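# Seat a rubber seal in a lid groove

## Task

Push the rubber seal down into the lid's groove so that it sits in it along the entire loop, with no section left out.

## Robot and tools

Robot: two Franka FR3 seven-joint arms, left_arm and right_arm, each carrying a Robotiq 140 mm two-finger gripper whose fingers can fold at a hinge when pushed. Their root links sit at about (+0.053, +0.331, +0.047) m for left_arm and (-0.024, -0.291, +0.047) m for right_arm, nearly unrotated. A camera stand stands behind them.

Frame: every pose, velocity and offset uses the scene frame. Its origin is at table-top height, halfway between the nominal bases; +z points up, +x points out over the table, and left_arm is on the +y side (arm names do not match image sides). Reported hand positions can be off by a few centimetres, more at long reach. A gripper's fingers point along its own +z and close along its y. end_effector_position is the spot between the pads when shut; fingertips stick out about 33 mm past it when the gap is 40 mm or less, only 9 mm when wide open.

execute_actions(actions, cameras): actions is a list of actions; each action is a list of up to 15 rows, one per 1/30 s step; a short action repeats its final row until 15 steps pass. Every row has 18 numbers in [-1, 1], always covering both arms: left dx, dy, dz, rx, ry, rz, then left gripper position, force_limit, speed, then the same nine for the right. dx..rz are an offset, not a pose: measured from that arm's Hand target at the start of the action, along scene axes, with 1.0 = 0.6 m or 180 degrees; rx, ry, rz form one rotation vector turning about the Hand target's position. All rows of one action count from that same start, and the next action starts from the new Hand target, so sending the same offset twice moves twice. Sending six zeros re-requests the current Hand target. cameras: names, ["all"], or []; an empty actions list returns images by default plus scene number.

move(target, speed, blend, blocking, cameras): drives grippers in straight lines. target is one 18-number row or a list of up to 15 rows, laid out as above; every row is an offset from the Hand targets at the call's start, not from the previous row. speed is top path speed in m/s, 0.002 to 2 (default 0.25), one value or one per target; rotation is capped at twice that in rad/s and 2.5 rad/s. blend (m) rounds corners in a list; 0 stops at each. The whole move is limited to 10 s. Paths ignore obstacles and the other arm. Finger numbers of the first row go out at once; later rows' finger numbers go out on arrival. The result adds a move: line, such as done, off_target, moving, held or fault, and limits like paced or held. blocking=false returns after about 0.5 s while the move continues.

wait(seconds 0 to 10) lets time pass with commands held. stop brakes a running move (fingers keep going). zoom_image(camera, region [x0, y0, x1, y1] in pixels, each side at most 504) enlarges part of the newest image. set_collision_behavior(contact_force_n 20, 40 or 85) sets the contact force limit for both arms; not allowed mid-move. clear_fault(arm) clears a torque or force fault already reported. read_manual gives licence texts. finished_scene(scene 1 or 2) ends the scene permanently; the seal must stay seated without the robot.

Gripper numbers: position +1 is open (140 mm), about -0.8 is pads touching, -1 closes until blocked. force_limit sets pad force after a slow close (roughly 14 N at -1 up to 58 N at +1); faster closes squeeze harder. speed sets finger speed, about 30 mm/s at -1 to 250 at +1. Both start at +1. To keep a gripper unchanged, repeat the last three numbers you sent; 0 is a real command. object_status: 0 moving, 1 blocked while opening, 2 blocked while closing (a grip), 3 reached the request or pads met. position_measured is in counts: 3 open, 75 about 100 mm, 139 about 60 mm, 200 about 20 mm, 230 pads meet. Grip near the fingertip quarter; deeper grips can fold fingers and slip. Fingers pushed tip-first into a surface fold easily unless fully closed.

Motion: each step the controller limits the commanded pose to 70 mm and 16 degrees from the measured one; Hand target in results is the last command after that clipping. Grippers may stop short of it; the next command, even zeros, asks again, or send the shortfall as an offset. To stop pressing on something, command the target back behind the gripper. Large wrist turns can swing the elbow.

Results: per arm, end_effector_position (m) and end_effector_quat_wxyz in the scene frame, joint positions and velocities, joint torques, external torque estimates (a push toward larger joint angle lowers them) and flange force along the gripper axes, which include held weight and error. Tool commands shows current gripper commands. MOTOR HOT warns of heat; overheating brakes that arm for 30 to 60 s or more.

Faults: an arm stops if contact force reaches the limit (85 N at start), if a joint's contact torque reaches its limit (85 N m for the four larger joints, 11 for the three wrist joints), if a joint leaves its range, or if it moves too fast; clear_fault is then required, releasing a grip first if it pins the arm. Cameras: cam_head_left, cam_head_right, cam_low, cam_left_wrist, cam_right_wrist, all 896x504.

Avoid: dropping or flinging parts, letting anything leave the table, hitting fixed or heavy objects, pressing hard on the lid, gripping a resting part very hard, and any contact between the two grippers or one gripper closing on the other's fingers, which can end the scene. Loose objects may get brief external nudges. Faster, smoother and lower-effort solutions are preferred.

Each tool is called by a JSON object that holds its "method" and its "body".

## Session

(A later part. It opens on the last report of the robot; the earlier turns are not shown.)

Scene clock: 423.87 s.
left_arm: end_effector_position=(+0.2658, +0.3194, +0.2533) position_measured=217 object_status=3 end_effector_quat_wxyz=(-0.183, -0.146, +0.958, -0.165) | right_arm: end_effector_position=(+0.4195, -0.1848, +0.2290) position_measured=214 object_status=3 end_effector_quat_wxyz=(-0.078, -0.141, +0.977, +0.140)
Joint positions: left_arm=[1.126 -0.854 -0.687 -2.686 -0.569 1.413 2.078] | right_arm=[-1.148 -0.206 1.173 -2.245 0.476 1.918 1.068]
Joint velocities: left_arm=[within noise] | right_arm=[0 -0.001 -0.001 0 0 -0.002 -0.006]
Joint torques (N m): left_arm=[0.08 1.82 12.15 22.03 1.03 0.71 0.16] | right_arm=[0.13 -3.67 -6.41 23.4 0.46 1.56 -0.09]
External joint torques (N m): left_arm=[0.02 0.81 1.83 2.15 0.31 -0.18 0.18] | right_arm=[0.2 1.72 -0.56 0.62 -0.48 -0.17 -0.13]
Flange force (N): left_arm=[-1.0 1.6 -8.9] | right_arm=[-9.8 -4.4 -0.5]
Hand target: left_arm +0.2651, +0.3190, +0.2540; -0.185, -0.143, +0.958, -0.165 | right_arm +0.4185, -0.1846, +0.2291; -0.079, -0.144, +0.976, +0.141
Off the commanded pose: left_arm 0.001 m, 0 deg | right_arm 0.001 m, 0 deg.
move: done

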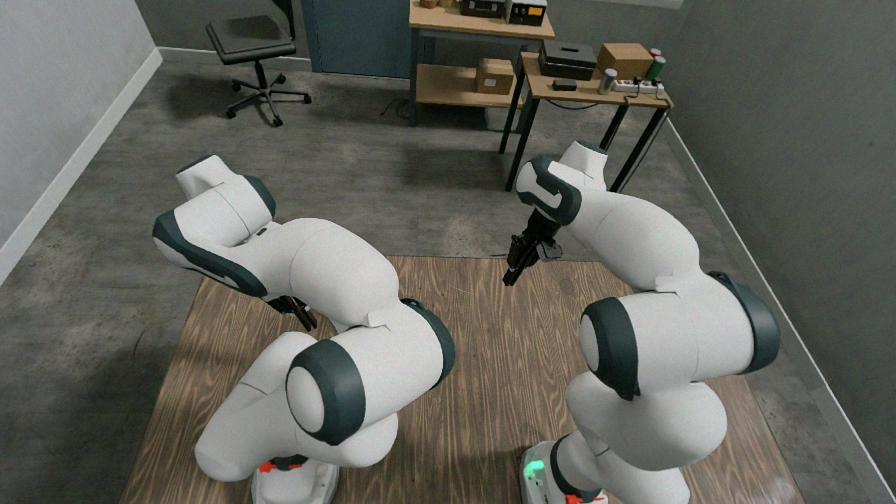

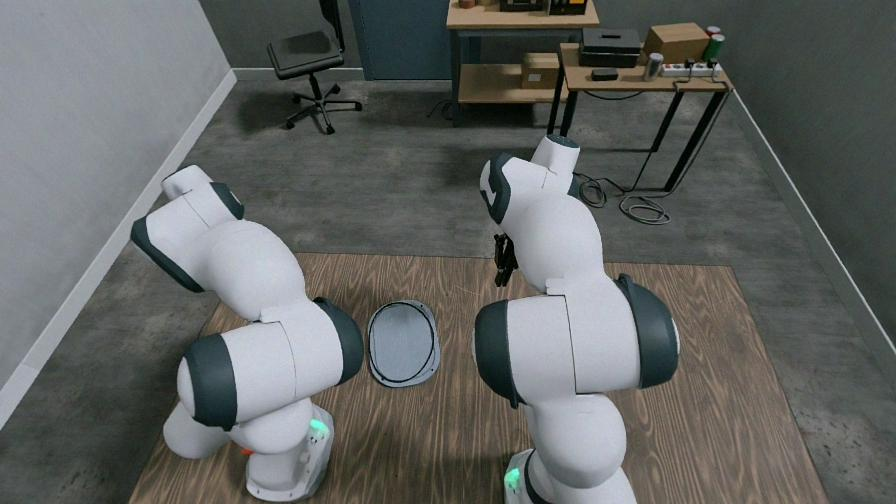

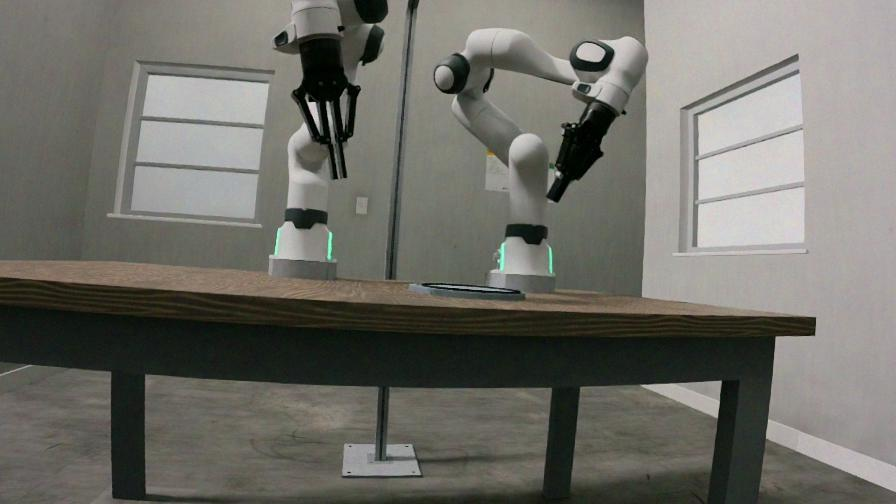

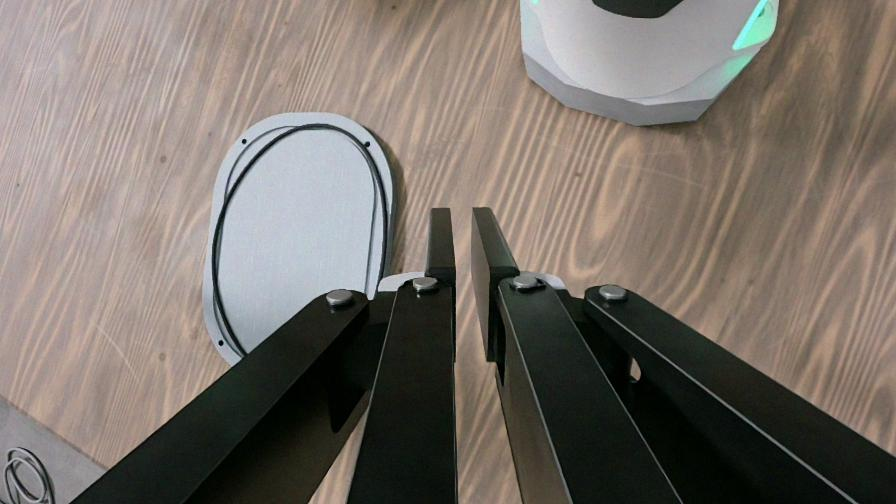

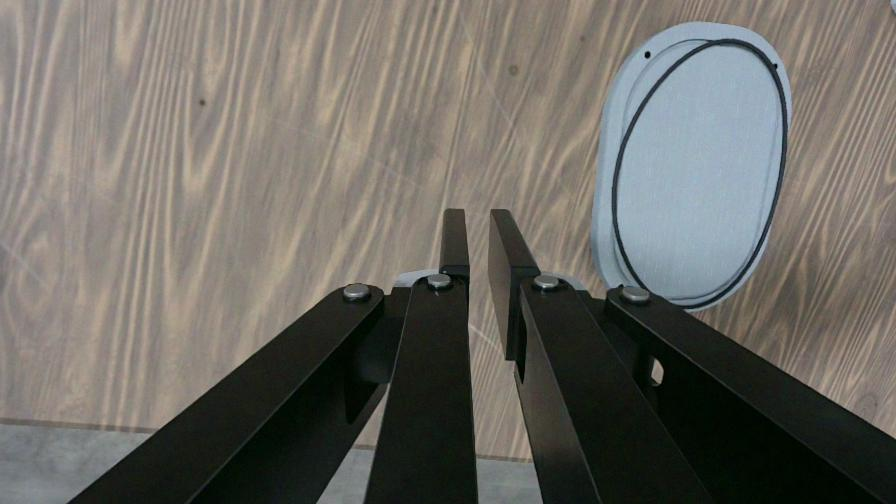

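{"method": "move", "body": {"target": [[-0.05,0.2,0.15,0,0,0,-1,-0.5,-1,0,0,0.15,-0.091,-0.051,-0.093,-1,1,0],[-0.05,0.2,0.15,0,0,0,-1,-0.5,-1,-0.264,0.475,0.15,-0.091,-0.051,-0.093,-1,1,0]], "cameras": ["cam_right_wrist","cam_head_right"], "speed": 0.2}}

{"method": "zoom_image", "body": {"camera": "cam_right_wrist", "region": [280, 0, 700, 300]}}

Scene clock: 435.60 s.
left_arm: end_effector_position=(+0.2359, +0.4391, +0.3435) position_measured=231 object_status=3 end_effector_quat_wxyz=(-0.183, -0.146, +0.958, -0.164) | right_arm: end_effector_position=(+0.3368, -0.0319, +0.3198) position_measured=233 object_status=3 end_effector_quat_wxyz=(+0.007, -0.032, +0.999, -0.004)
Joint positions: left_arm=[1.249 -0.672 -0.437 -2.43 -0.243 1.301 2.214] | right_arm=[-0.756 -0.936 1.047 -2.25 0.765 1.644 1.496]
Joint torques (N m): left_arm=[0.27 -4.71 7.75 24.3 1.24 0.74 0.13] | right_arm=[-0.74 12.08 -22.63 17.14 0.55 2.59 -0.07]
External joint torques (N m): left_arm=[0.33 1.34 1.41 2.08 0.3 -0.17 0.15] | right_arm=[-0.72 0.98 -1.1 -0.34 -0.23 0.1 -0.07]
Flange force (N): left_arm=[-2.6 4.0 -9.5] | right_arm=[-1.4 -2.3 -1.4]
Hand target: left_arm +0.2351, +0.4390, +0.3440; -0.185, -0.143, +0.958, -0.165 | right_arm +0.3375, -0.0332, +0.3198; +0.007, -0.033, +0.999, -0.004 (not the last commanded pose)
Off the commanded pose: left_arm 0.001 m, 0 deg | right_arm 0.153 m, 4 deg.
move: held (right_arm; a check stopped the path); path passed 1 of 2 targets; limits=held
pose unreachable (right arm): on one or more control steps of this call, first in action 0 (counted from 0), this arm could not follow its commanded pose, so it was not sent that pose on those steps. It may still have moved: this result reports where it is.
cause: moving toward the commanded pose would bring a part of the arm too close to another arm (a part of this arm just beyond joint 5 (forearm roll) and a part of the left arm just beyond its joint 4 (elbow), where that arm would come to rest).
Images, in order (width x height): cam_head_right 896x504, cam_right_wrist 896x504.

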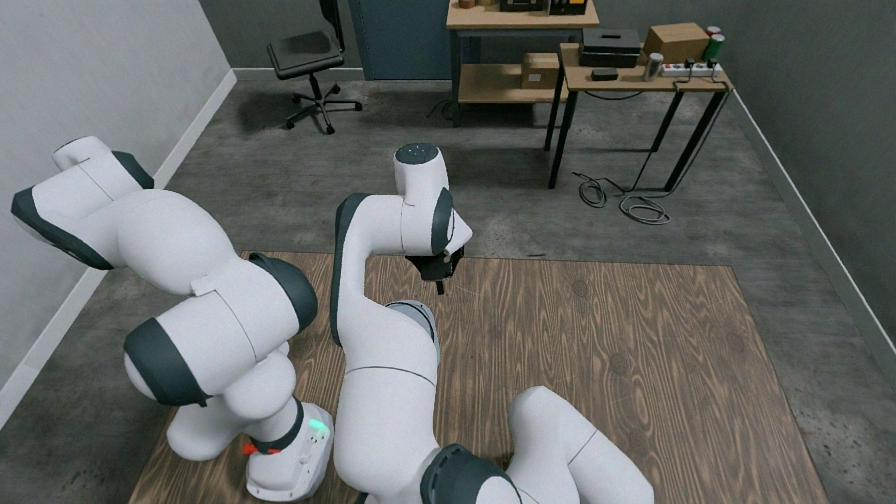

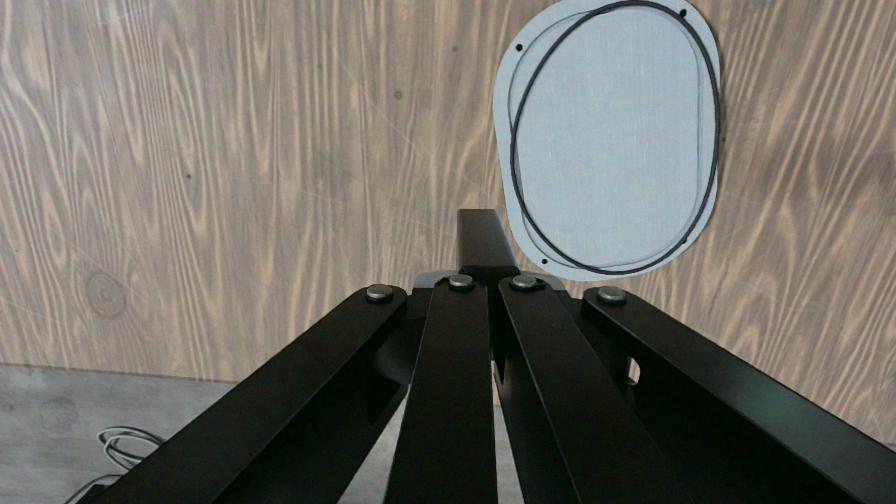

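Scaled by 1.200 from the camera's 896x504 image, which has a finer 1280x720 frame.

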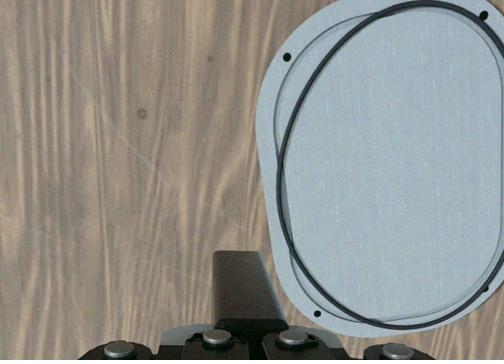

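{"method": "move", "body": {"target": [0.4,0.25,-0.08,0,0,0,-1,-0.5,-1,0,0,0,0,0,0,-1,1,0], "speed": 0.25}}

{"method": "move", "body": {"target": [0,0,0,0,0,0,-1,-0.5,-1,-0.13,0.238,0.05,-0.015,0,-0.02,-1,1,0], "speed": 0.2, "cameras": ["cam_right_wrist","cam_head_left","cam_head_right"]}}

{"method": "zoom_image", "body": {"camera": "cam_right_wrist", "region": [300, 0, 700, 300]}}

Scene clock: 446.90 s.
left_arm: end_effector_position=(+0.4757, +0.5890, +0.2962) position_measured=231 object_status=3 end_effector_quat_wxyz=(-0.182, -0.140, +0.959, -0.166) | right_arm: end_effector_position=(+0.3369, -0.0320, +0.3198) position_measured=233 object_status=3 end_effector_quat_wxyz=(+0.007, -0.033, +0.999, -0.004)
Joint positions: left_arm=[1.181 0.36 -0.635 -1.586 0.036 1.41 1.788] | right_arm=[-0.756 -0.936 1.047 -2.25 0.765 1.644 1.495]
Joint velocities: left_arm=[0.001 0.001 -0.001 0 -0.001 0 -0.006] | right_arm=[within noise]
Joint torques (N m): left_arm=[0.03 -37.05 -5.1 24.83 0.34 0.81 -0.3] | right_arm=[-0.61 12.06 -22.62 17.2 0.65 2.59 -0.09]
External joint torques (N m): left_arm=[-0.01 0.03 1.05 2.24 0.06 -0.18 -0.29] | right_arm=[-0.61 0.88 -1.06 -0.3 -0.15 0.11 -0.09]
Flange force (N): left_arm=[-8.2 2.3 -9.9] | right_arm=[-1.0 -2.2 -1.3]
Hand target: left_arm +0.4751, +0.5890, +0.2960; -0.185, -0.143, +0.958, -0.165 | right_arm +0.3375, -0.0332, +0.3198; +0.007, -0.033, +0.999, -0.004
Off the commanded pose: left_arm 0.001 m, 0 deg | right_arm 0.001 m, 0 deg.
move: done

Scene clock: 449.10 s.
left_arm: end_effector_position=(+0.4756, +0.5891, +0.2961) position_measured=231 object_status=3 end_effector_quat_wxyz=(-0.183, -0.141, +0.959, -0.165) | right_arm: end_effector_position=(+0.2603, +0.1091, +0.3500) position_measured=233 object_status=3 end_effector_quat_wxyz=(+0.007, -0.005, +1.000, -0.028)
Joint positions: left_arm=[1.18 0.36 -0.633 -1.586 0.036 1.41 1.786] | right_arm=[-0.715 -1.041 1.144 -1.979 0.856 1.44 1.845]
Joint velocities: left_arm=[within noise] | right_arm=[0 -0.001 -0.001 0.001 0.001 -0.001 0.007]
Joint torques (N m): left_arm=[-0.03 -37.26 -5.1 24.8 0.32 0.8 -0.23] | right_arm=[-0.43 20.89 -26.45 13.92 1.02 2.28 0.34]
External joint torques (N m): left_arm=[0 0 1.11 2.15 0.05 -0.18 -0.22] | right_arm=[-0.39 0.56 -0.86 0.25 0.35 -0.16 0.35]
Flange force (N): left_arm=[-7.7 2.3 -9.4] | right_arm=[-0.6 0.7 -2.3]
Hand target: left_arm +0.4751, +0.5890, +0.2960; -0.185, -0.143, +0.958, -0.165 | right_arm +0.2595, +0.1096, +0.3498; +0.006, -0.002, +1.000, -0.028
Off the commanded pose: left_arm 0.001 m, 0 deg | right_arm 0.001 m, 0 deg.
move: done
Images, in order (width x height): cam_head_left 896x504, cam_head_right 896x504, cam_right_wrist 896x504.

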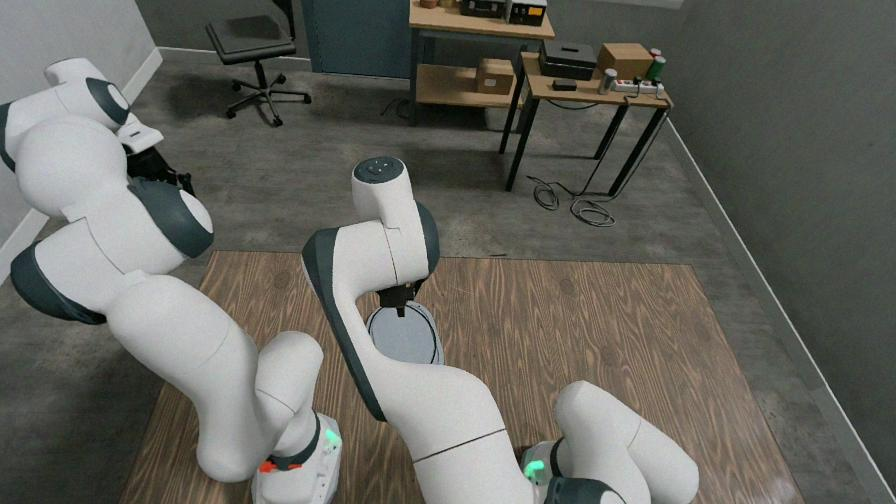

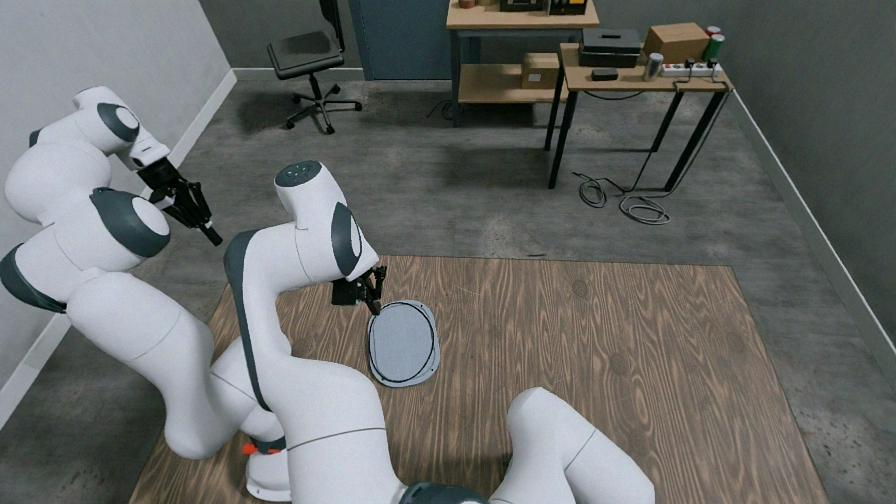

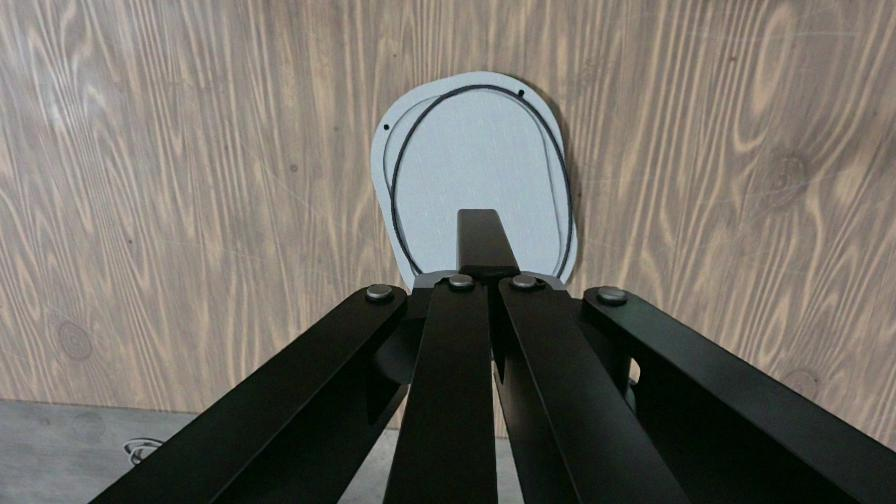

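Scaled by 1.260 from the camera's 896x504 image, which has a finer 1280x720 frame.

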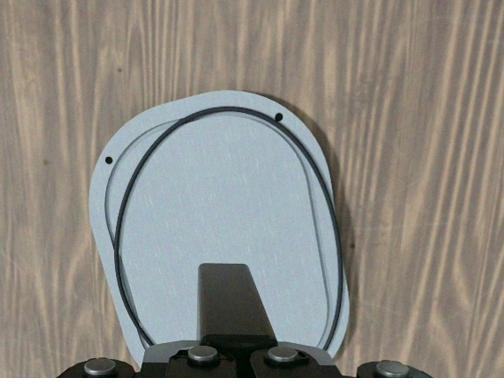

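{"method": "move", "body": {"target": [[0,0,0,0,0,0,-1,-0.5,-1,0,0,0,0.018,0,0,-1,1,0],[0,0,0,0,0,0,-1,-0.5,-1,0.0175,-0.141,-0.383,0.013,0.013,-0.25,-1,1,0]], "speed": 0.15, "cameras": ["cam_right_wrist"]}}

Scene clock: 478.40 s.
left_arm: end_effector_position=(+0.4756, +0.5891, +0.2961) position_measured=231 object_status=3 end_effector_quat_wxyz=(-0.183, -0.141, +0.959, -0.165) | right_arm: end_effector_position=(+0.2683, +0.0255, +0.1202) position_measured=233 object_status=3 end_effector_quat_wxyz=(-0.027, +0.377, +0.926, -0.009)
Joint positions: left_arm=[1.18 0.36 -0.633 -1.586 0.036 1.41 1.786] | right_arm=[-0.76 -1.337 1.448 -2.454 1.328 1.616 2.273]
Joint velocities: left_arm=[within noise] | right_arm=[0 0 0 -0.001 0.001 -0.001 0.008]
Joint torques (N m): left_arm=[0.07 -37.32 -5.08 24.87 0.32 0.79 -0.23] | right_arm=[-0.52 19.14 -27.76 5.94 1.34 2.56 0.09]
External joint torques (N m): left_arm=[-0.07 -0.2 0.97 2.25 0.03 -0.19 -0.21] | right_arm=[-0.53 -0.16 -0.61 -0.47 0.46 0.27 0.09]
Flange force (N): left_arm=[-7.4 2.1 -9.7] | right_arm=[-0.9 -0.5 0.2]
Hand target: left_arm +0.4751, +0.5890, +0.2960; -0.185, -0.143, +0.958, -0.165 | right_arm +0.2700, +0.0250, +0.1200; -0.025, +0.380, +0.925, -0.008
Off the commanded pose: left_arm 0.000 m, 0 deg | right_arm 0.002 m, 0 deg.
move: done
Images, in order (width x height): cam_right_wrist 896x504.

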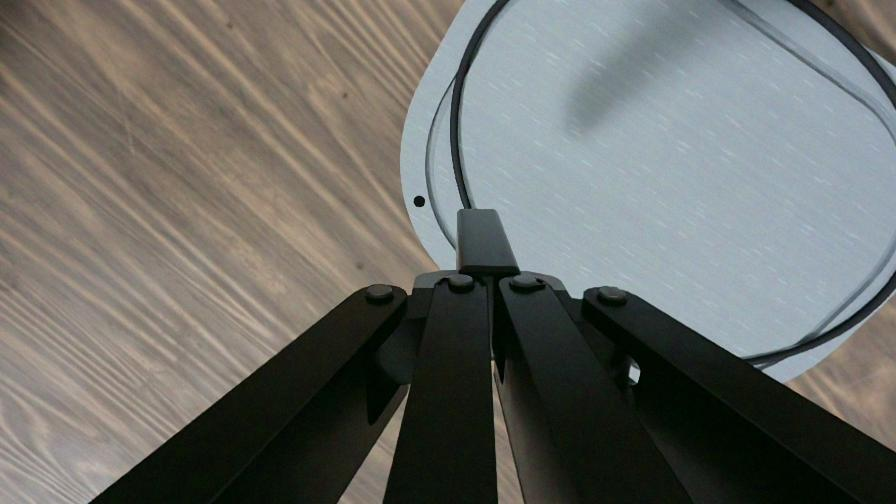

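{"method": "move", "body": {"target": [[0,0,0,0,0,0,-1,-0.5,-1,0.0175,0.0175,-0.09,0,0,0,-1,1,0],[0,0,0,0,0,0,-1,-0.5,-1,0.0175,0.0175,-0.118,0,0,0,-1,1,0]], "speed": 0.06, "cameras": ["cam_right_wrist"]}}

Scene clock: 487.93 s.
left_arm: end_effector_position=(+0.4756, +0.5891, +0.2961) position_measured=231 object_status=3 end_effector_quat_wxyz=(-0.183, -0.141, +0.959, -0.165) | right_arm: end_effector_position=(+0.2794, +0.0353, +0.0518) position_measured=233 object_status=3 end_effector_quat_wxyz=(-0.027, +0.382, +0.924, -0.009)
Joint positions: left_arm=[1.18 0.36 -0.633 -1.586 0.036 1.41 1.786] | right_arm=[-0.827 -1.368 1.628 -2.42 1.477 1.704 2.268]
Joint velocities: left_arm=[within noise] | right_arm=[0.002 0 0 0 0.002 0.004 -0.001]
Joint torques (N m): left_arm=[0.05 -37.3 -5.13 24.85 0.32 0.78 -0.31] | right_arm=[-1.04 20.81 -24.67 4.11 2.13 2.61 -0.03]
External joint torques (N m): left_arm=[-0.11 -0.1 0.92 2.19 0.03 -0.2 -0.3] | right_arm=[-1.07 -0.39 3.22 0.59 1.26 0.32 -0.03]
Flange force (N): left_arm=[-7.7 2.0 -9.6] | right_arm=[-2.7 6.1 11.6]
Hand target: left_arm +0.4751, +0.5890, +0.2960; -0.185, -0.143, +0.958, -0.165 | right_arm +0.2805, +0.0355, +0.0492; -0.025, +0.380, +0.925, -0.008
Off the commanded pose: left_arm 0.000 m, 0 deg | right_arm 0.003 m, 0 deg.
move: done
Images, in order (width x height): cam_right_wrist 896x504.

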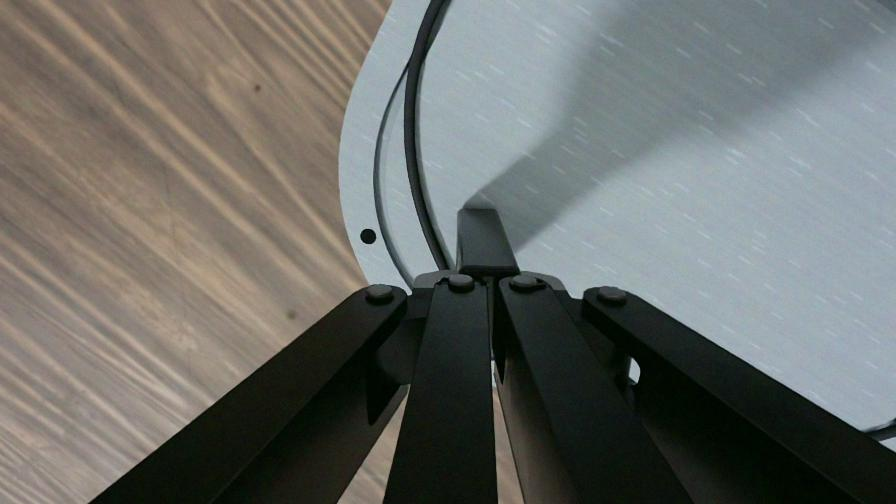

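{"method": "move", "body": {"target": [[0,0,0,0,0,0,-1,-0.5,-1,0,0,0.0075,0,0,0,-1,1,0],[0,0,0,0,0,0,-1,-0.5,-1,-0.031,-0.031,0.0075,0,0,0,-1,1,0]], "speed": 0.04, "cameras": ["cam_right_wrist"]}}

Scene clock: 495.93 s.
left_arm: end_effector_position=(+0.4756, +0.5891, +0.2961) position_measured=231 object_status=3 end_effector_quat_wxyz=(-0.183, -0.141, +0.959, -0.165) | right_arm: end_effector_position=(+0.2624, +0.0163, +0.0537) position_measured=233 object_status=3 end_effector_quat_wxyz=(-0.025, +0.382, +0.924, -0.010)
Joint positions: left_arm=[1.18 0.36 -0.633 -1.586 0.036 1.41 1.786] | right_arm=[-0.76 -1.368 1.612 -2.501 1.477 1.705 2.254]
Joint velocities: left_arm=[within noise] | right_arm=[0.001 0.001 -0.002 -0.002 -0.001 0 -0.006]
Joint torques (N m): left_arm=[0.07 -37.31 -5.09 24.85 0.32 0.8 -0.26] | right_arm=[0.41 19.93 -27.32 2.89 1.2 2.24 -0.13]
External joint torques (N m): left_arm=[0.1 0.06 1.13 2.15 0.04 -0.19 -0.24] | right_arm=[0.18 0.4 -0.54 -0.63 0.33 -0.05 -0.13]
Flange force (N): left_arm=[-7.8 2.4 -9.5] | right_arm=[0.2 -2.9 -0.9]
Hand target: left_arm +0.4751, +0.5890, +0.2960; -0.185, -0.143, +0.958, -0.165 | right_arm +0.2619, +0.0169, +0.0537; -0.025, +0.380, +0.925, -0.008
Off the commanded pose: left_arm 0.000 m, 0 deg | right_arm 0.001 m, 0 deg.
move: done
Images, in order (width x height): cam_right_wrist 896x504.

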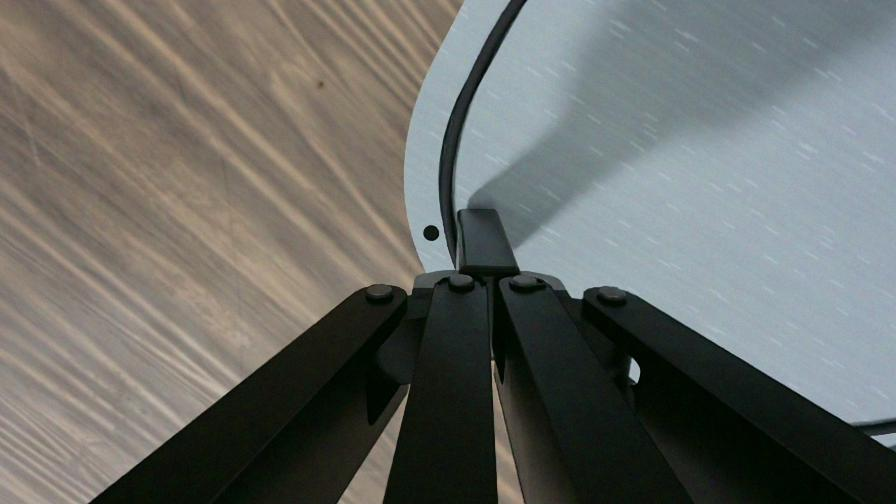

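{"method": "move", "body": {"target": [[0,0,0,0,0,0,-1,-0.5,-1,0.004,0.004,0.01,0,0,0,-1,1,0],[0,0,0,0,0,0,-1,-0.5,-1,-0.0108,-0.0108,0.015,0,0,0,-1,1,0],[0,0,0,0,0,0,-1,-0.5,-1,-0.0108,-0.0108,-0.012,0,0,0,-1,1,0]], "speed": 0.04, "cameras": ["cam_right_wrist"]}}

{"method": "zoom_image", "body": {"camera": "cam_right_wrist", "region": [380, 60, 620, 280]}}

Scene clock: 503.27 s.
left_arm: end_effector_position=(+0.4756, +0.5891, +0.2961) position_measured=231 object_status=3 end_effector_quat_wxyz=(-0.183, -0.141, +0.959, -0.165) | right_arm: end_effector_position=(+0.2558, +0.0118, +0.0510) position_measured=233 object_status=3 end_effector_quat_wxyz=(-0.025, +0.381, +0.924, -0.007)
Joint positions: left_arm=[1.18 0.36 -0.633 -1.586 0.036 1.41 1.786] | right_arm=[-0.735 -1.368 1.616 -2.529 1.491 1.71 2.247]
Joint velocities: left_arm=[within noise] | right_arm=[-0.001 -0.001 0.002 0 0 0.004 -0.004]
Joint torques (N m): left_arm=[0.03 -37.32 -5.1 24.86 0.3 0.8 -0.28] | right_arm=[-1.49 18.74 -20.01 3.26 2.44 2.62 -0.18]
External joint torques (N m): left_arm=[0.21 0.1 1.25 2.16 0.04 -0.18 -0.26] | right_arm=[-1.45 -0.24 6.4 0.08 1.57 0.32 -0.18]
Flange force (N): left_arm=[-7.8 2.6 -9.5] | right_arm=[-4.6 6.9 22.2]
Hand target: left_arm +0.4751, +0.5890, +0.2960; -0.185, -0.143, +0.958, -0.165 | right_arm +0.2555, +0.0104, +0.0465; -0.025, +0.380, +0.925, -0.008
Off the commanded pose: left_arm 0.000 m, 0 deg | right_arm 0.005 m, 0 deg.
move: off_target (right_arm)
Images, in order (width x height): cam_right_wrist 896x504.

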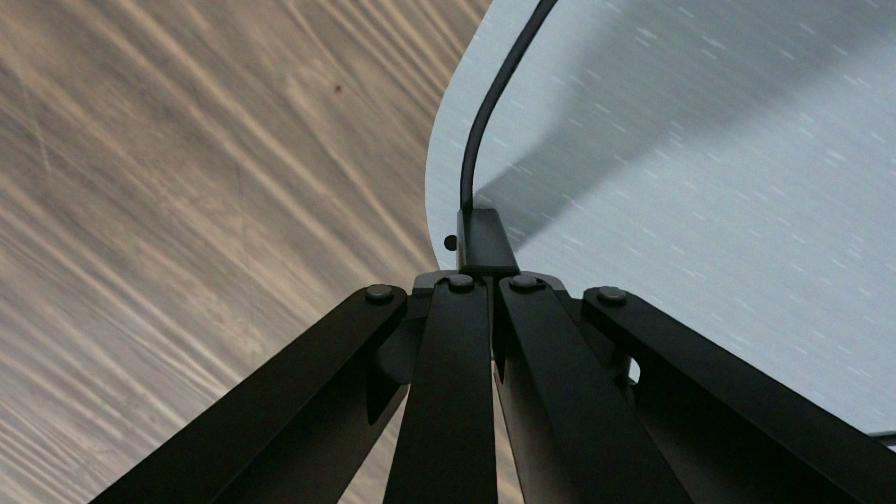

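Scaled by 2.100 from the camera's 896x504 image, which has a finer 1280x720 frame.

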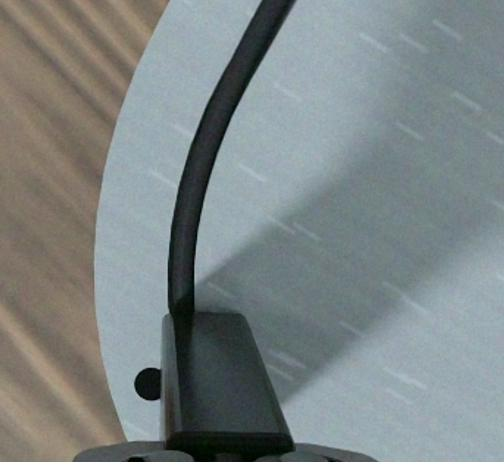

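{"method": "move", "body": {"target": [[0,0,0,0,0,0,-1,-0.5,-1,0.0,0.0,0.03,0,0,0,-1,1,0],[0,0,0,0,0,0,-1,-0.5,-1,0,0.05,0.4,0,0,0.25,-1,1,0]], "speed": 0.15, "cameras": ["cam_right_wrist"]}}

{"method": "zoom_image", "body": {"camera": "cam_right_wrist", "region": [300, 0, 700, 300]}}

Scene clock: 515.53 s.
left_arm: end_effector_position=(+0.4756, +0.5891, +0.2961) position_measured=231 object_status=3 end_effector_quat_wxyz=(-0.183, -0.141, +0.959, -0.165) | right_arm: end_effector_position=(+0.2560, +0.0405, +0.2860) position_measured=233 object_status=3 end_effector_quat_wxyz=(-0.019, +0.001, +1.000, -0.017)
Joint positions: left_arm=[1.18 0.36 -0.633 -1.586 0.036 1.41 1.786] | right_arm=[-0.643 -1.09 1.123 -2.263 0.897 1.528 1.7]
Joint velocities: left_arm=[within noise] | right_arm=[-0.001 0 0.001 0.001 -0.002 0 -0.007]
Joint torques (N m): left_arm=[0.07 -37.28 -5.09 24.87 0.32 0.79 -0.23] | right_arm=[0.27 17.1 -25.62 14.36 0.18 2.43 -0.07]
External joint torques (N m): left_arm=[0.03 -0.04 1.04 2.23 0.04 -0.19 -0.21] | right_arm=[0.27 1.2 -1.29 0.11 -0.57 0.11 -0.06]
Flange force (N): left_arm=[-7.7 2.3 -9.7] | right_arm=[0.5 -2.2 -3.5]
Hand target: left_arm +0.4751, +0.5890, +0.2960; -0.185, -0.143, +0.958, -0.165 | right_arm +0.2555, +0.0404, +0.2865; -0.020, -0.003, +1.000, -0.017
Off the commanded pose: left_arm 0.000 m, 0 deg | right_arm 0.001 m, 0 deg.
move: done
Images, in order (width x height): cam_right_wrist 896x504.

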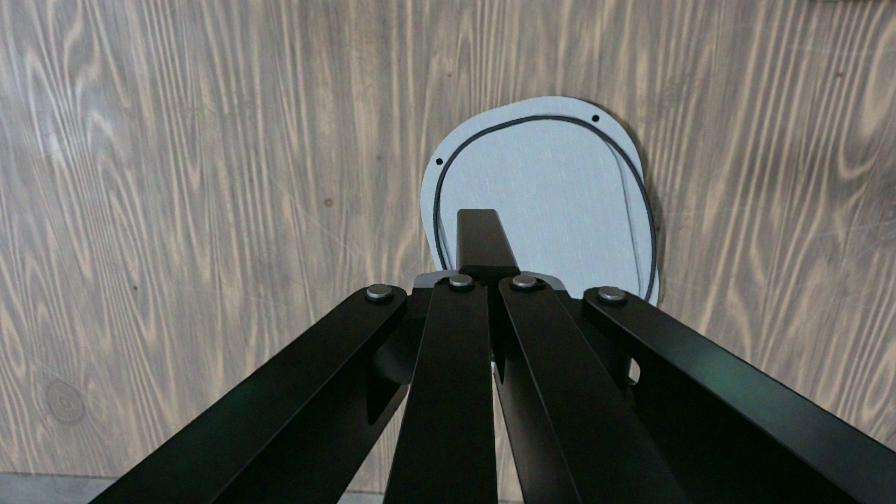

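Scaled by 1.260 from the camera's 896x504 image, which has a finer 1280x720 frame.

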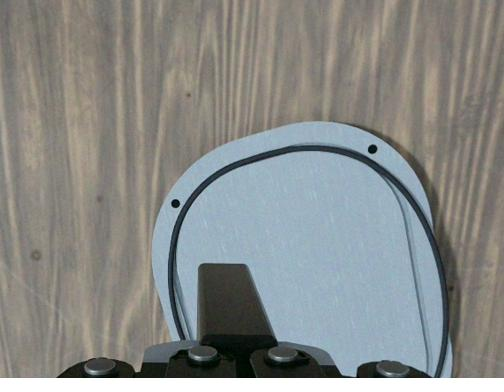

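{"method": "move", "body": {"target": [[0,0,0,0,0,0,-1,-0.5,-1,-0.049,0.038,-0.36,0.011,0,0,-1,1,0],[0,0,0,0,0,0,-1,-0.5,-1,-0.049,0.038,-0.4017,0.011,0,0,-1,1,0],[0,0,0,0,0,0,-1,-0.5,-1,-0.049,0.038,-0.375,0.011,0,0,-1,1,0],[0,0,0,0,0,0,-1,-0.5,-1,-0.0625,0.09,-0.375,0.011,0,0,-1,1,0],[0,0,0,0,0,0,-1,-0.5,-1,-0.0625,0.09,-0.4017,0.011,0,0,-1,1,0]], "speed": [0.12,0.05,0.08,0.08,0.05], "cameras": ["cam_right_wrist"]}}

Scene clock: 542.77 s.
left_arm: end_effector_position=(+0.4756, +0.5891, +0.2961) position_measured=231 object_status=3 end_effector_quat_wxyz=(-0.183, -0.141, +0.959, -0.165) | right_arm: end_effector_position=(+0.2183, +0.0970, +0.0511) position_measured=233 object_status=3 end_effector_quat_wxyz=(-0.020, -0.004, +1.000, +0.003)
Joint positions: left_arm=[1.18 0.36 -0.633 -1.586 0.036 1.41 1.786] | right_arm=[-0.662 -1.196 1.676 -2.405 1.398 1.875 1.689]
Joint torques (N m): left_arm=[0.08 -37.37 -5.1 24.8 0.31 0.78 -0.26] | right_arm=[-1.81 19.67 -19.12 5.57 2.02 2.69 0.11]
External joint torques (N m): left_arm=[-0.04 -0.03 1 2.07 0.02 -0.21 -0.25] | right_arm=[-1.78 -1.48 7.58 -0.8 1.22 0.35 0.11]
Flange force (N): left_arm=[-7.4 2.1 -9.2] | right_arm=[-8.1 4.3 24.9]
Hand target: left_arm +0.4751, +0.5890, +0.2960; -0.185, -0.143, +0.958, -0.165 | right_arm +0.2180, +0.0944, +0.0454; -0.020, -0.003, +1.000, +0.000
Off the commanded pose: left_arm 0.000 m, 0 deg | right_arm 0.006 m, 0 deg.
move: off_target (right_arm)
Images, in order (width x height): cam_right_wrist 896x504.

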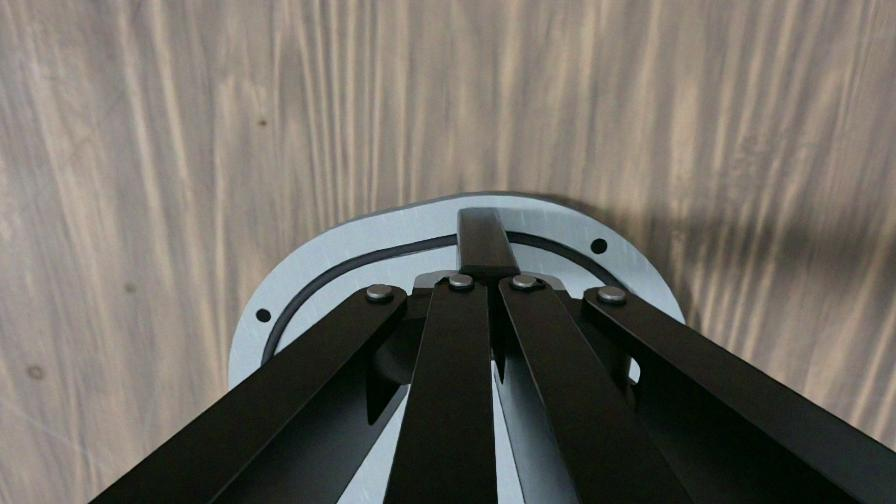

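{"method": "zoom_image", "body": {"camera": "cam_right_wrist", "region": [230, 180, 700, 390]}}

Scaled by 1.072 from the camera's 896x504 image, which has a finer 1280x720 frame.

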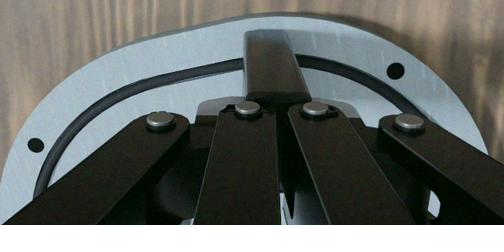

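{"method": "move", "body": {"target": [[0,0,0,0,0,0,-1,-0.5,-1,0,0,0.027,0,0,0,-1,1,0],[0,0,0,0,0,0,-1,-0.5,-1,0.003,0.044,0.027,0,0,0,-1,1,0],[0,0,0,0,0,0,-1,-0.5,-1,0.003,0.044,0,0,0,0,-1,1,0],[0,0,0,0,0,0,-1,-0.5,-1,0.003,0.044,0.05,0,0,0,-1,1,0],[0,0,0,0,0,0,-1,-0.5,-1,0.015,0.07,0.07,0,0,0.25,-1,1,0]], "speed": [0.08,0.08,0.05,0.08,0.1], "cameras": ["cam_right_wrist"]}}

Scene clock: 556.97 s.
left_arm: end_effector_position=(+0.4756, +0.5891, +0.2961) position_measured=231 object_status=3 end_effector_quat_wxyz=(-0.183, -0.141, +0.959, -0.165) | right_arm: end_effector_position=(+0.2209, +0.1231, +0.0766) position_measured=233 object_status=3 end_effector_quat_wxyz=(-0.019, -0.030, +0.999, -0.001)
Joint positions: left_arm=[1.18 0.36 -0.633 -1.586 0.036 1.41 1.786] | right_arm=[-0.675 -1.185 1.634 -2.327 1.328 1.839 1.703]
Joint torques (N m): left_arm=[0.06 -37.34 -5.09 24.85 0.32 0.8 -0.27] | right_arm=[-0.26 22.56 -28.6 7.56 0.79 2.43 0.18]
External joint torques (N m): left_arm=[-0.05 -0.2 0.99 2.23 0.03 -0.18 -0.26] | right_arm=[-0.22 0.24 -1.04 -0.05 -0.02 0.08 0.17]
Flange force (N): left_arm=[-7.4 2.0 -9.6] | right_arm=[0.3 -0.4 -2.5]
Hand target: left_arm +0.4751, +0.5890, +0.2960; -0.185, -0.143, +0.958, -0.165 | right_arm +0.2209, +0.1230, +0.0765; -0.019, -0.029, +0.999, -0.001 (not the last commanded pose)
Off the commanded pose: left_arm 0.000 m, 0 deg | right_arm 0.018 m, 42 deg.
move: held (right_arm; a check stopped the path); path passed 4 of 5 targets; limits=held
pose unreachable (right arm): on one or more control steps of this call, first in action 0 (counted from 0), this arm could not follow its commanded pose, so it was not sent that pose on those steps. It may still have moved: this result reports where it is.
cause: moving toward the commanded pose would bring a part of the arm too close to another arm (a part of this arm just beyond joint 5 (forearm roll) and a part of the left arm just beyond its joint 1 (waist), at the place that arm is still heading or pushing toward).
Images, in order (width x height): cam_right_wrist 896x504.

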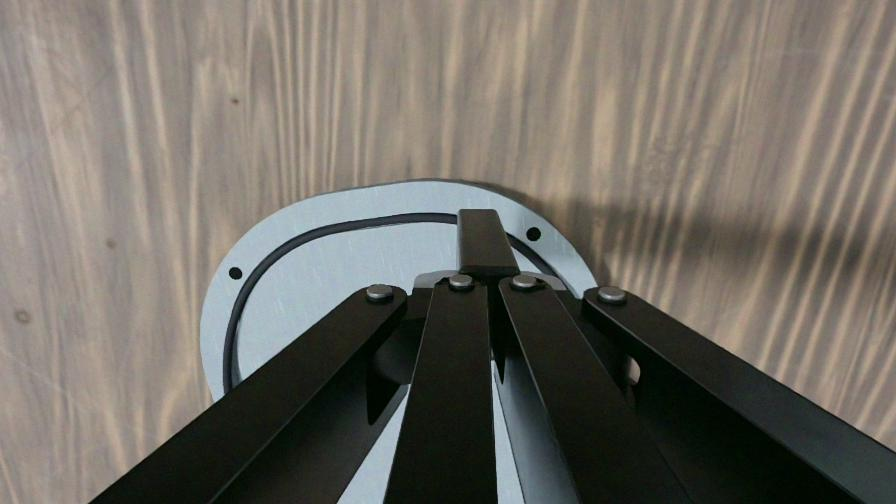

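{"method": "move", "body": {"target": [[0,0,0,0,0,0,-1,-0.5,-1,0,-0.05,0.2,0,0,0,-1,1,0],[0,0,0,0,0,0,-1,-0.5,-1,0.193,-0.258,0.405,0,0,0,-1,1,0]], "speed": 0.2, "cameras": ["cam_right_wrist"]}}

{"method": "zoom_image", "body": {"camera": "cam_right_wrist", "region": [480, 0, 760, 300]}}

Scene clock: 570.10 s.
left_arm: end_effector_position=(+0.4756, +0.5891, +0.2961) position_measured=231 object_status=3 end_effector_quat_wxyz=(-0.183, -0.141, +0.959, -0.165) | right_arm: end_effector_position=(+0.3377, -0.0320, +0.3196) position_measured=233 object_status=3 end_effector_quat_wxyz=(-0.017, -0.025, +1.000, +0.000)
Joint positions: left_arm=[1.18 0.36 -0.633 -1.586 0.036 1.41 1.786] | right_arm=[-0.805 -0.903 1.07 -2.21 0.76 1.604 1.503]
Joint velocities: left_arm=[within noise] | right_arm=[0 0.002 -0.002 0 -0.002 0 -0.005]
Joint torques (N m): left_arm=[0.05 -37.25 -5.1 24.83 0.31 0.8 -0.25] | right_arm=[0.28 12.78 -22.43 17.85 0.23 2.39 -0.1]
External joint torques (N m): left_arm=[0.03 0.13 1.08 2.12 0.04 -0.19 -0.23] | right_arm=[0.32 1.4 -0.93 0.23 -0.57 0.03 -0.1]
Flange force (N): left_arm=[-8.0 2.4 -9.5] | right_arm=[-0.5 -1.5 -2.9]
Hand target: left_arm +0.4751, +0.5890, +0.2960; -0.185, -0.143, +0.958, -0.165 | right_arm +0.3367, -0.0318, +0.3195; -0.019, -0.029, +0.999, -0.001
Off the commanded pose: left_arm 0.000 m, 0 deg | right_arm 0.001 m, 0 deg.
move: done
Images, in order (width x height): cam_right_wrist 896x504.

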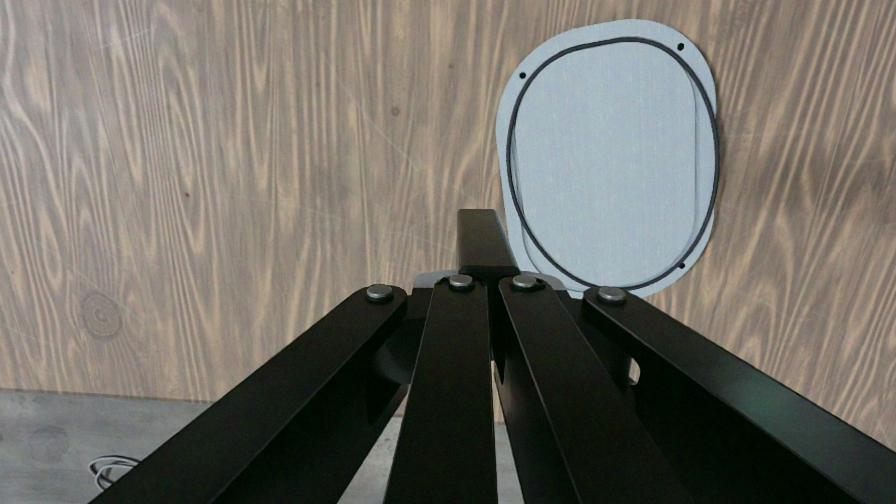

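Scaled by 1.680 from the camera's 896x504 image, which has a finer 1280x720 frame.

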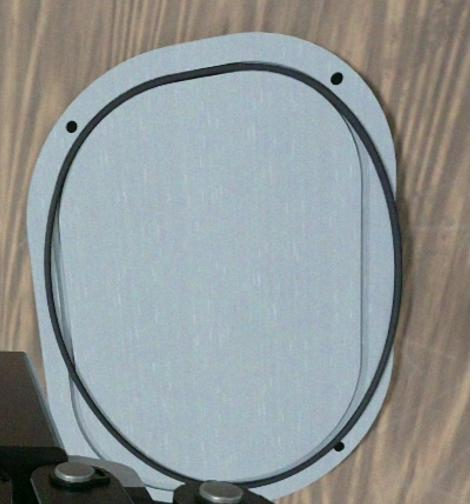

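{"method": "move", "body": {"target": [[0,0,0,0,0,0,-1,-0.5,-1,0.0388,0.053,-0.3825,0,-0.011,0.067,-1,1,0],[0,0,0,0,0,0,-1,-0.5,-1,0.0388,0.053,-0.442,0,-0.011,0.067,-1,1,0],[0,0,0,0,0,0,-1,-0.5,-1,0.032,0.078,-0.442,0,-0.011,0.067,-1,1,0],[0,0,0,0,0,0,-1,-0.5,-1,0.0325,0.076,-0.424,0,-0.011,0.067,-1,1,0]], "speed": [0.15,0.05,0.04,0.05], "cameras": ["cam_right_wrist"]}}

Scene clock: 593.70 s.
left_arm: end_effector_position=(+0.4756, +0.5891, +0.2961) position_measured=231 object_status=3 end_effector_quat_wxyz=(-0.183, -0.141, +0.959, -0.165) | right_arm: end_effector_position=(+0.3579, +0.0140, +0.0651) position_measured=233 object_status=3 end_effector_quat_wxyz=(+0.001, -0.135, +0.991, -0.003)
Joint positions: left_arm=[1.18 0.36 -0.633 -1.586 0.036 1.41 1.786] | right_arm=[-1.072 -0.915 1.763 -2.34 1.16 2.136 1.219]
Joint velocities: left_arm=[within noise] | right_arm=[0.001 0.001 0.001 0 -0.001 -0.004 0.005]
Joint torques (N m): left_arm=[0.08 -37.26 -5.1 24.83 0.32 0.8 -0.24] | right_arm=[0.2 21.93 -24.4 11.32 0.16 2.33 0.23]
External joint torques (N m): left_arm=[0.06 0.03 1.06 2.15 0.04 -0.19 -0.22] | right_arm=[0.18 0.46 -1.25 -0.36 -0.5 -0.14 0.23]
Flange force (N): left_arm=[-7.7 2.4 -9.5] | right_arm=[3.4 -0.6 -5.8]
Hand target: left_arm +0.4751, +0.5890, +0.2960; -0.185, -0.143, +0.958, -0.165 | right_arm +0.3562, +0.0138, +0.0651; -0.001, -0.134, +0.991, -0.003
Off the commanded pose: left_arm 0.000 m, 0 deg | right_arm 0.002 m, 0 deg.
move: done
Images, in order (width x height): cam_right_wrist 896x504.

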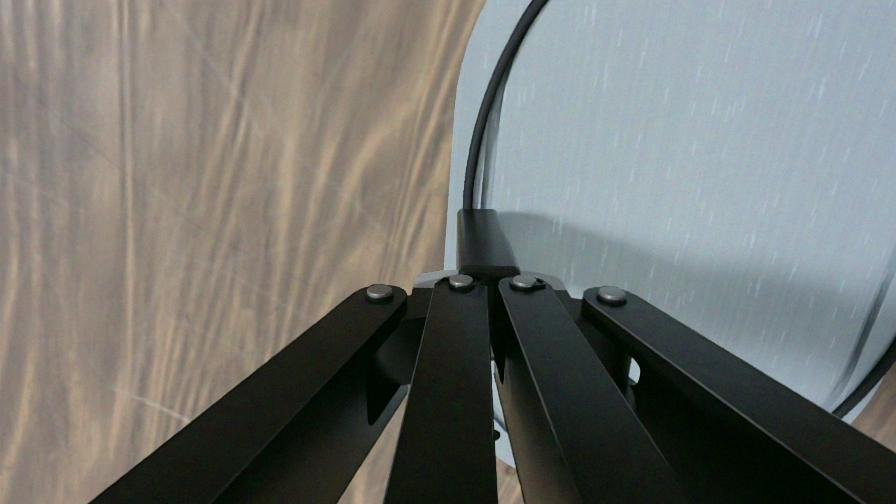

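{"method": "move", "body": {"target": [[0,0,0,0,0,0,-1,-0.5,-1,0.007,-0.026,0,0,0,0,-1,1,0],[0,0,0,0,0,0,-1,-0.5,-1,0.007,-0.026,-0.019,0,0,0,-1,1,0],[0,0,0,0,0,0,-1,-0.5,-1,0.003,-0.0115,-0.019,0,0,0,-1,1,0],[0,0,0,0,0,0,-1,-0.5,-1,0.0035,-0.013,0.004,0,0,0,-1,1,0]], "speed": [0.1,0.05,0.03,0.05], "cameras": ["cam_right_wrist"]}}

Scene clock: 602.80 s.
left_arm: end_effector_position=(+0.4756, +0.5891, +0.2961) position_measured=231 object_status=3 end_effector_quat_wxyz=(-0.183, -0.141, +0.959, -0.165) | right_arm: end_effector_position=(+0.3600, +0.0063, +0.0676) position_measured=233 object_status=3 end_effector_quat_wxyz=(+0.001, -0.135, +0.991, -0.003)
Joint positions: left_arm=[1.18 0.36 -0.633 -1.586 0.036 1.41 1.786] | right_arm=[-1.074 -0.911 1.751 -2.351 1.157 2.135 1.203]
Joint velocities: left_arm=[within noise] | right_arm=[0.001 0 -0.002 -0.001 -0.002 -0.004 0.003]
Joint torques (N m): left_arm=[0.07 -37.31 -5.1 24.78 0.32 0.8 -0.24] | right_arm=[0.21 21.46 -24.43 11.29 0.14 2.29 0.2]
External joint torques (N m): left_arm=[0.03 -0.24 1.02 2.22 0.04 -0.18 -0.23] | right_arm=[0.35 0.43 -1.3 -0.36 -0.51 -0.19 0.2]
Flange force (N): left_arm=[-7.0 2.1 -9.4] | right_arm=[4.1 -0.5 -6.3]
Hand target: left_arm +0.4751, +0.5890, +0.2960; -0.185, -0.143, +0.958, -0.165 | right_arm +0.3583, +0.0060, +0.0675; -0.001, -0.134, +0.991, -0.003
Off the commanded pose: left_arm 0.000 m, 0 deg | right_arm 0.002 m, 0 deg.
move: done
Images, in order (width x height): cam_right_wrist 896x504.

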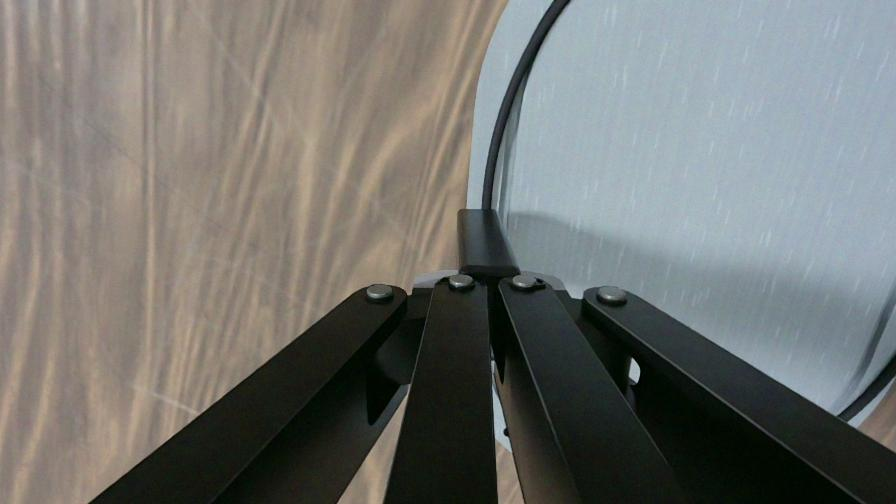

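{"method": "move", "body": {"target": [[0,0,0,0,0,0,-1,-0.5,-1,0.002,-0.011,0,0,0,0,-1,1,0],[0,0,0,0,0,0,-1,-0.5,-1,0.002,-0.011,-0.0235,0,0,0,-1,1,0],[0,0,0,0,0,0,-1,-0.5,-1,-0.002,0.008,-0.0235,0,0,0,-1,1,0]], "speed": [0.1,0.05,0.03], "cameras": ["cam_right_wrist"]}}

Scene clock: 613.33 s.
left_arm: end_effector_position=(+0.4756, +0.5891, +0.2961) position_measured=231 object_status=3 end_effector_quat_wxyz=(-0.183, -0.141, +0.959, -0.165) | right_arm: end_effector_position=(+0.3569, +0.0103, +0.0537) position_measured=233 object_status=3 end_effector_quat_wxyz=(-0.002, -0.136, +0.991, -0.002)
Joint positions: left_arm=[1.18 0.36 -0.633 -1.586 0.036 1.41 1.786] | right_arm=[-1.096 -0.916 1.794 -2.344 1.18 2.151 1.201]
Joint velocities: left_arm=[within noise] | right_arm=[0 0.001 -0.001 0 0 -0.001 0.006]
Joint torques (N m): left_arm=[0.06 -37.29 -5.09 24.85 0.31 0.79 -0.22] | right_arm=[-0.03 22 -23.43 11.77 0.66 2.55 0.15]
External joint torques (N m): left_arm=[0.14 -0.01 1.15 2.24 0.04 -0.18 -0.2] | right_arm=[-0.08 -0.02 -0.41 0.41 0.01 0.09 0.15]
Flange force (N): left_arm=[-7.7 2.5 -9.7] | right_arm=[-0.9 0.6 -0.9]
Hand target: left_arm +0.4751, +0.5890, +0.2960; -0.185, -0.143, +0.958, -0.165 | right_arm +0.3571, +0.0108, +0.0534; -0.001, -0.134, +0.991, -0.003
Off the commanded pose: left_arm 0.000 m, 0 deg | right_arm 0.001 m, 0 deg.
move: done
Images, in order (width x height): cam_right_wrist 896x504.

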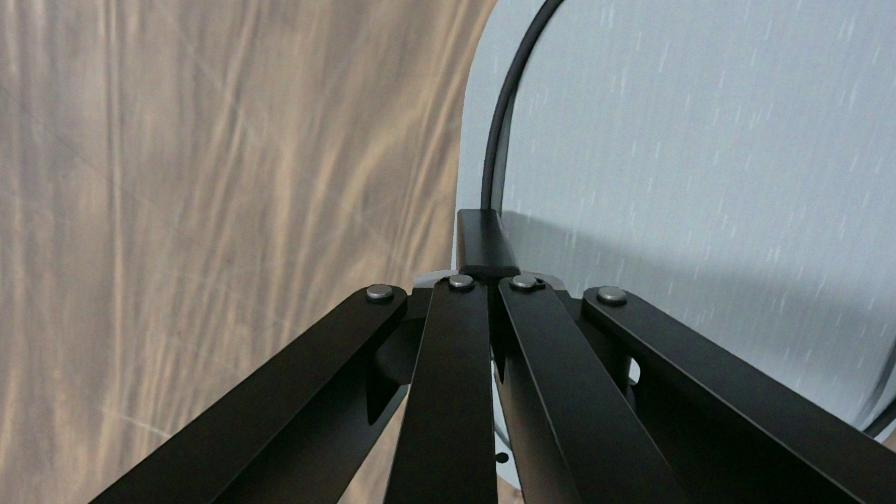

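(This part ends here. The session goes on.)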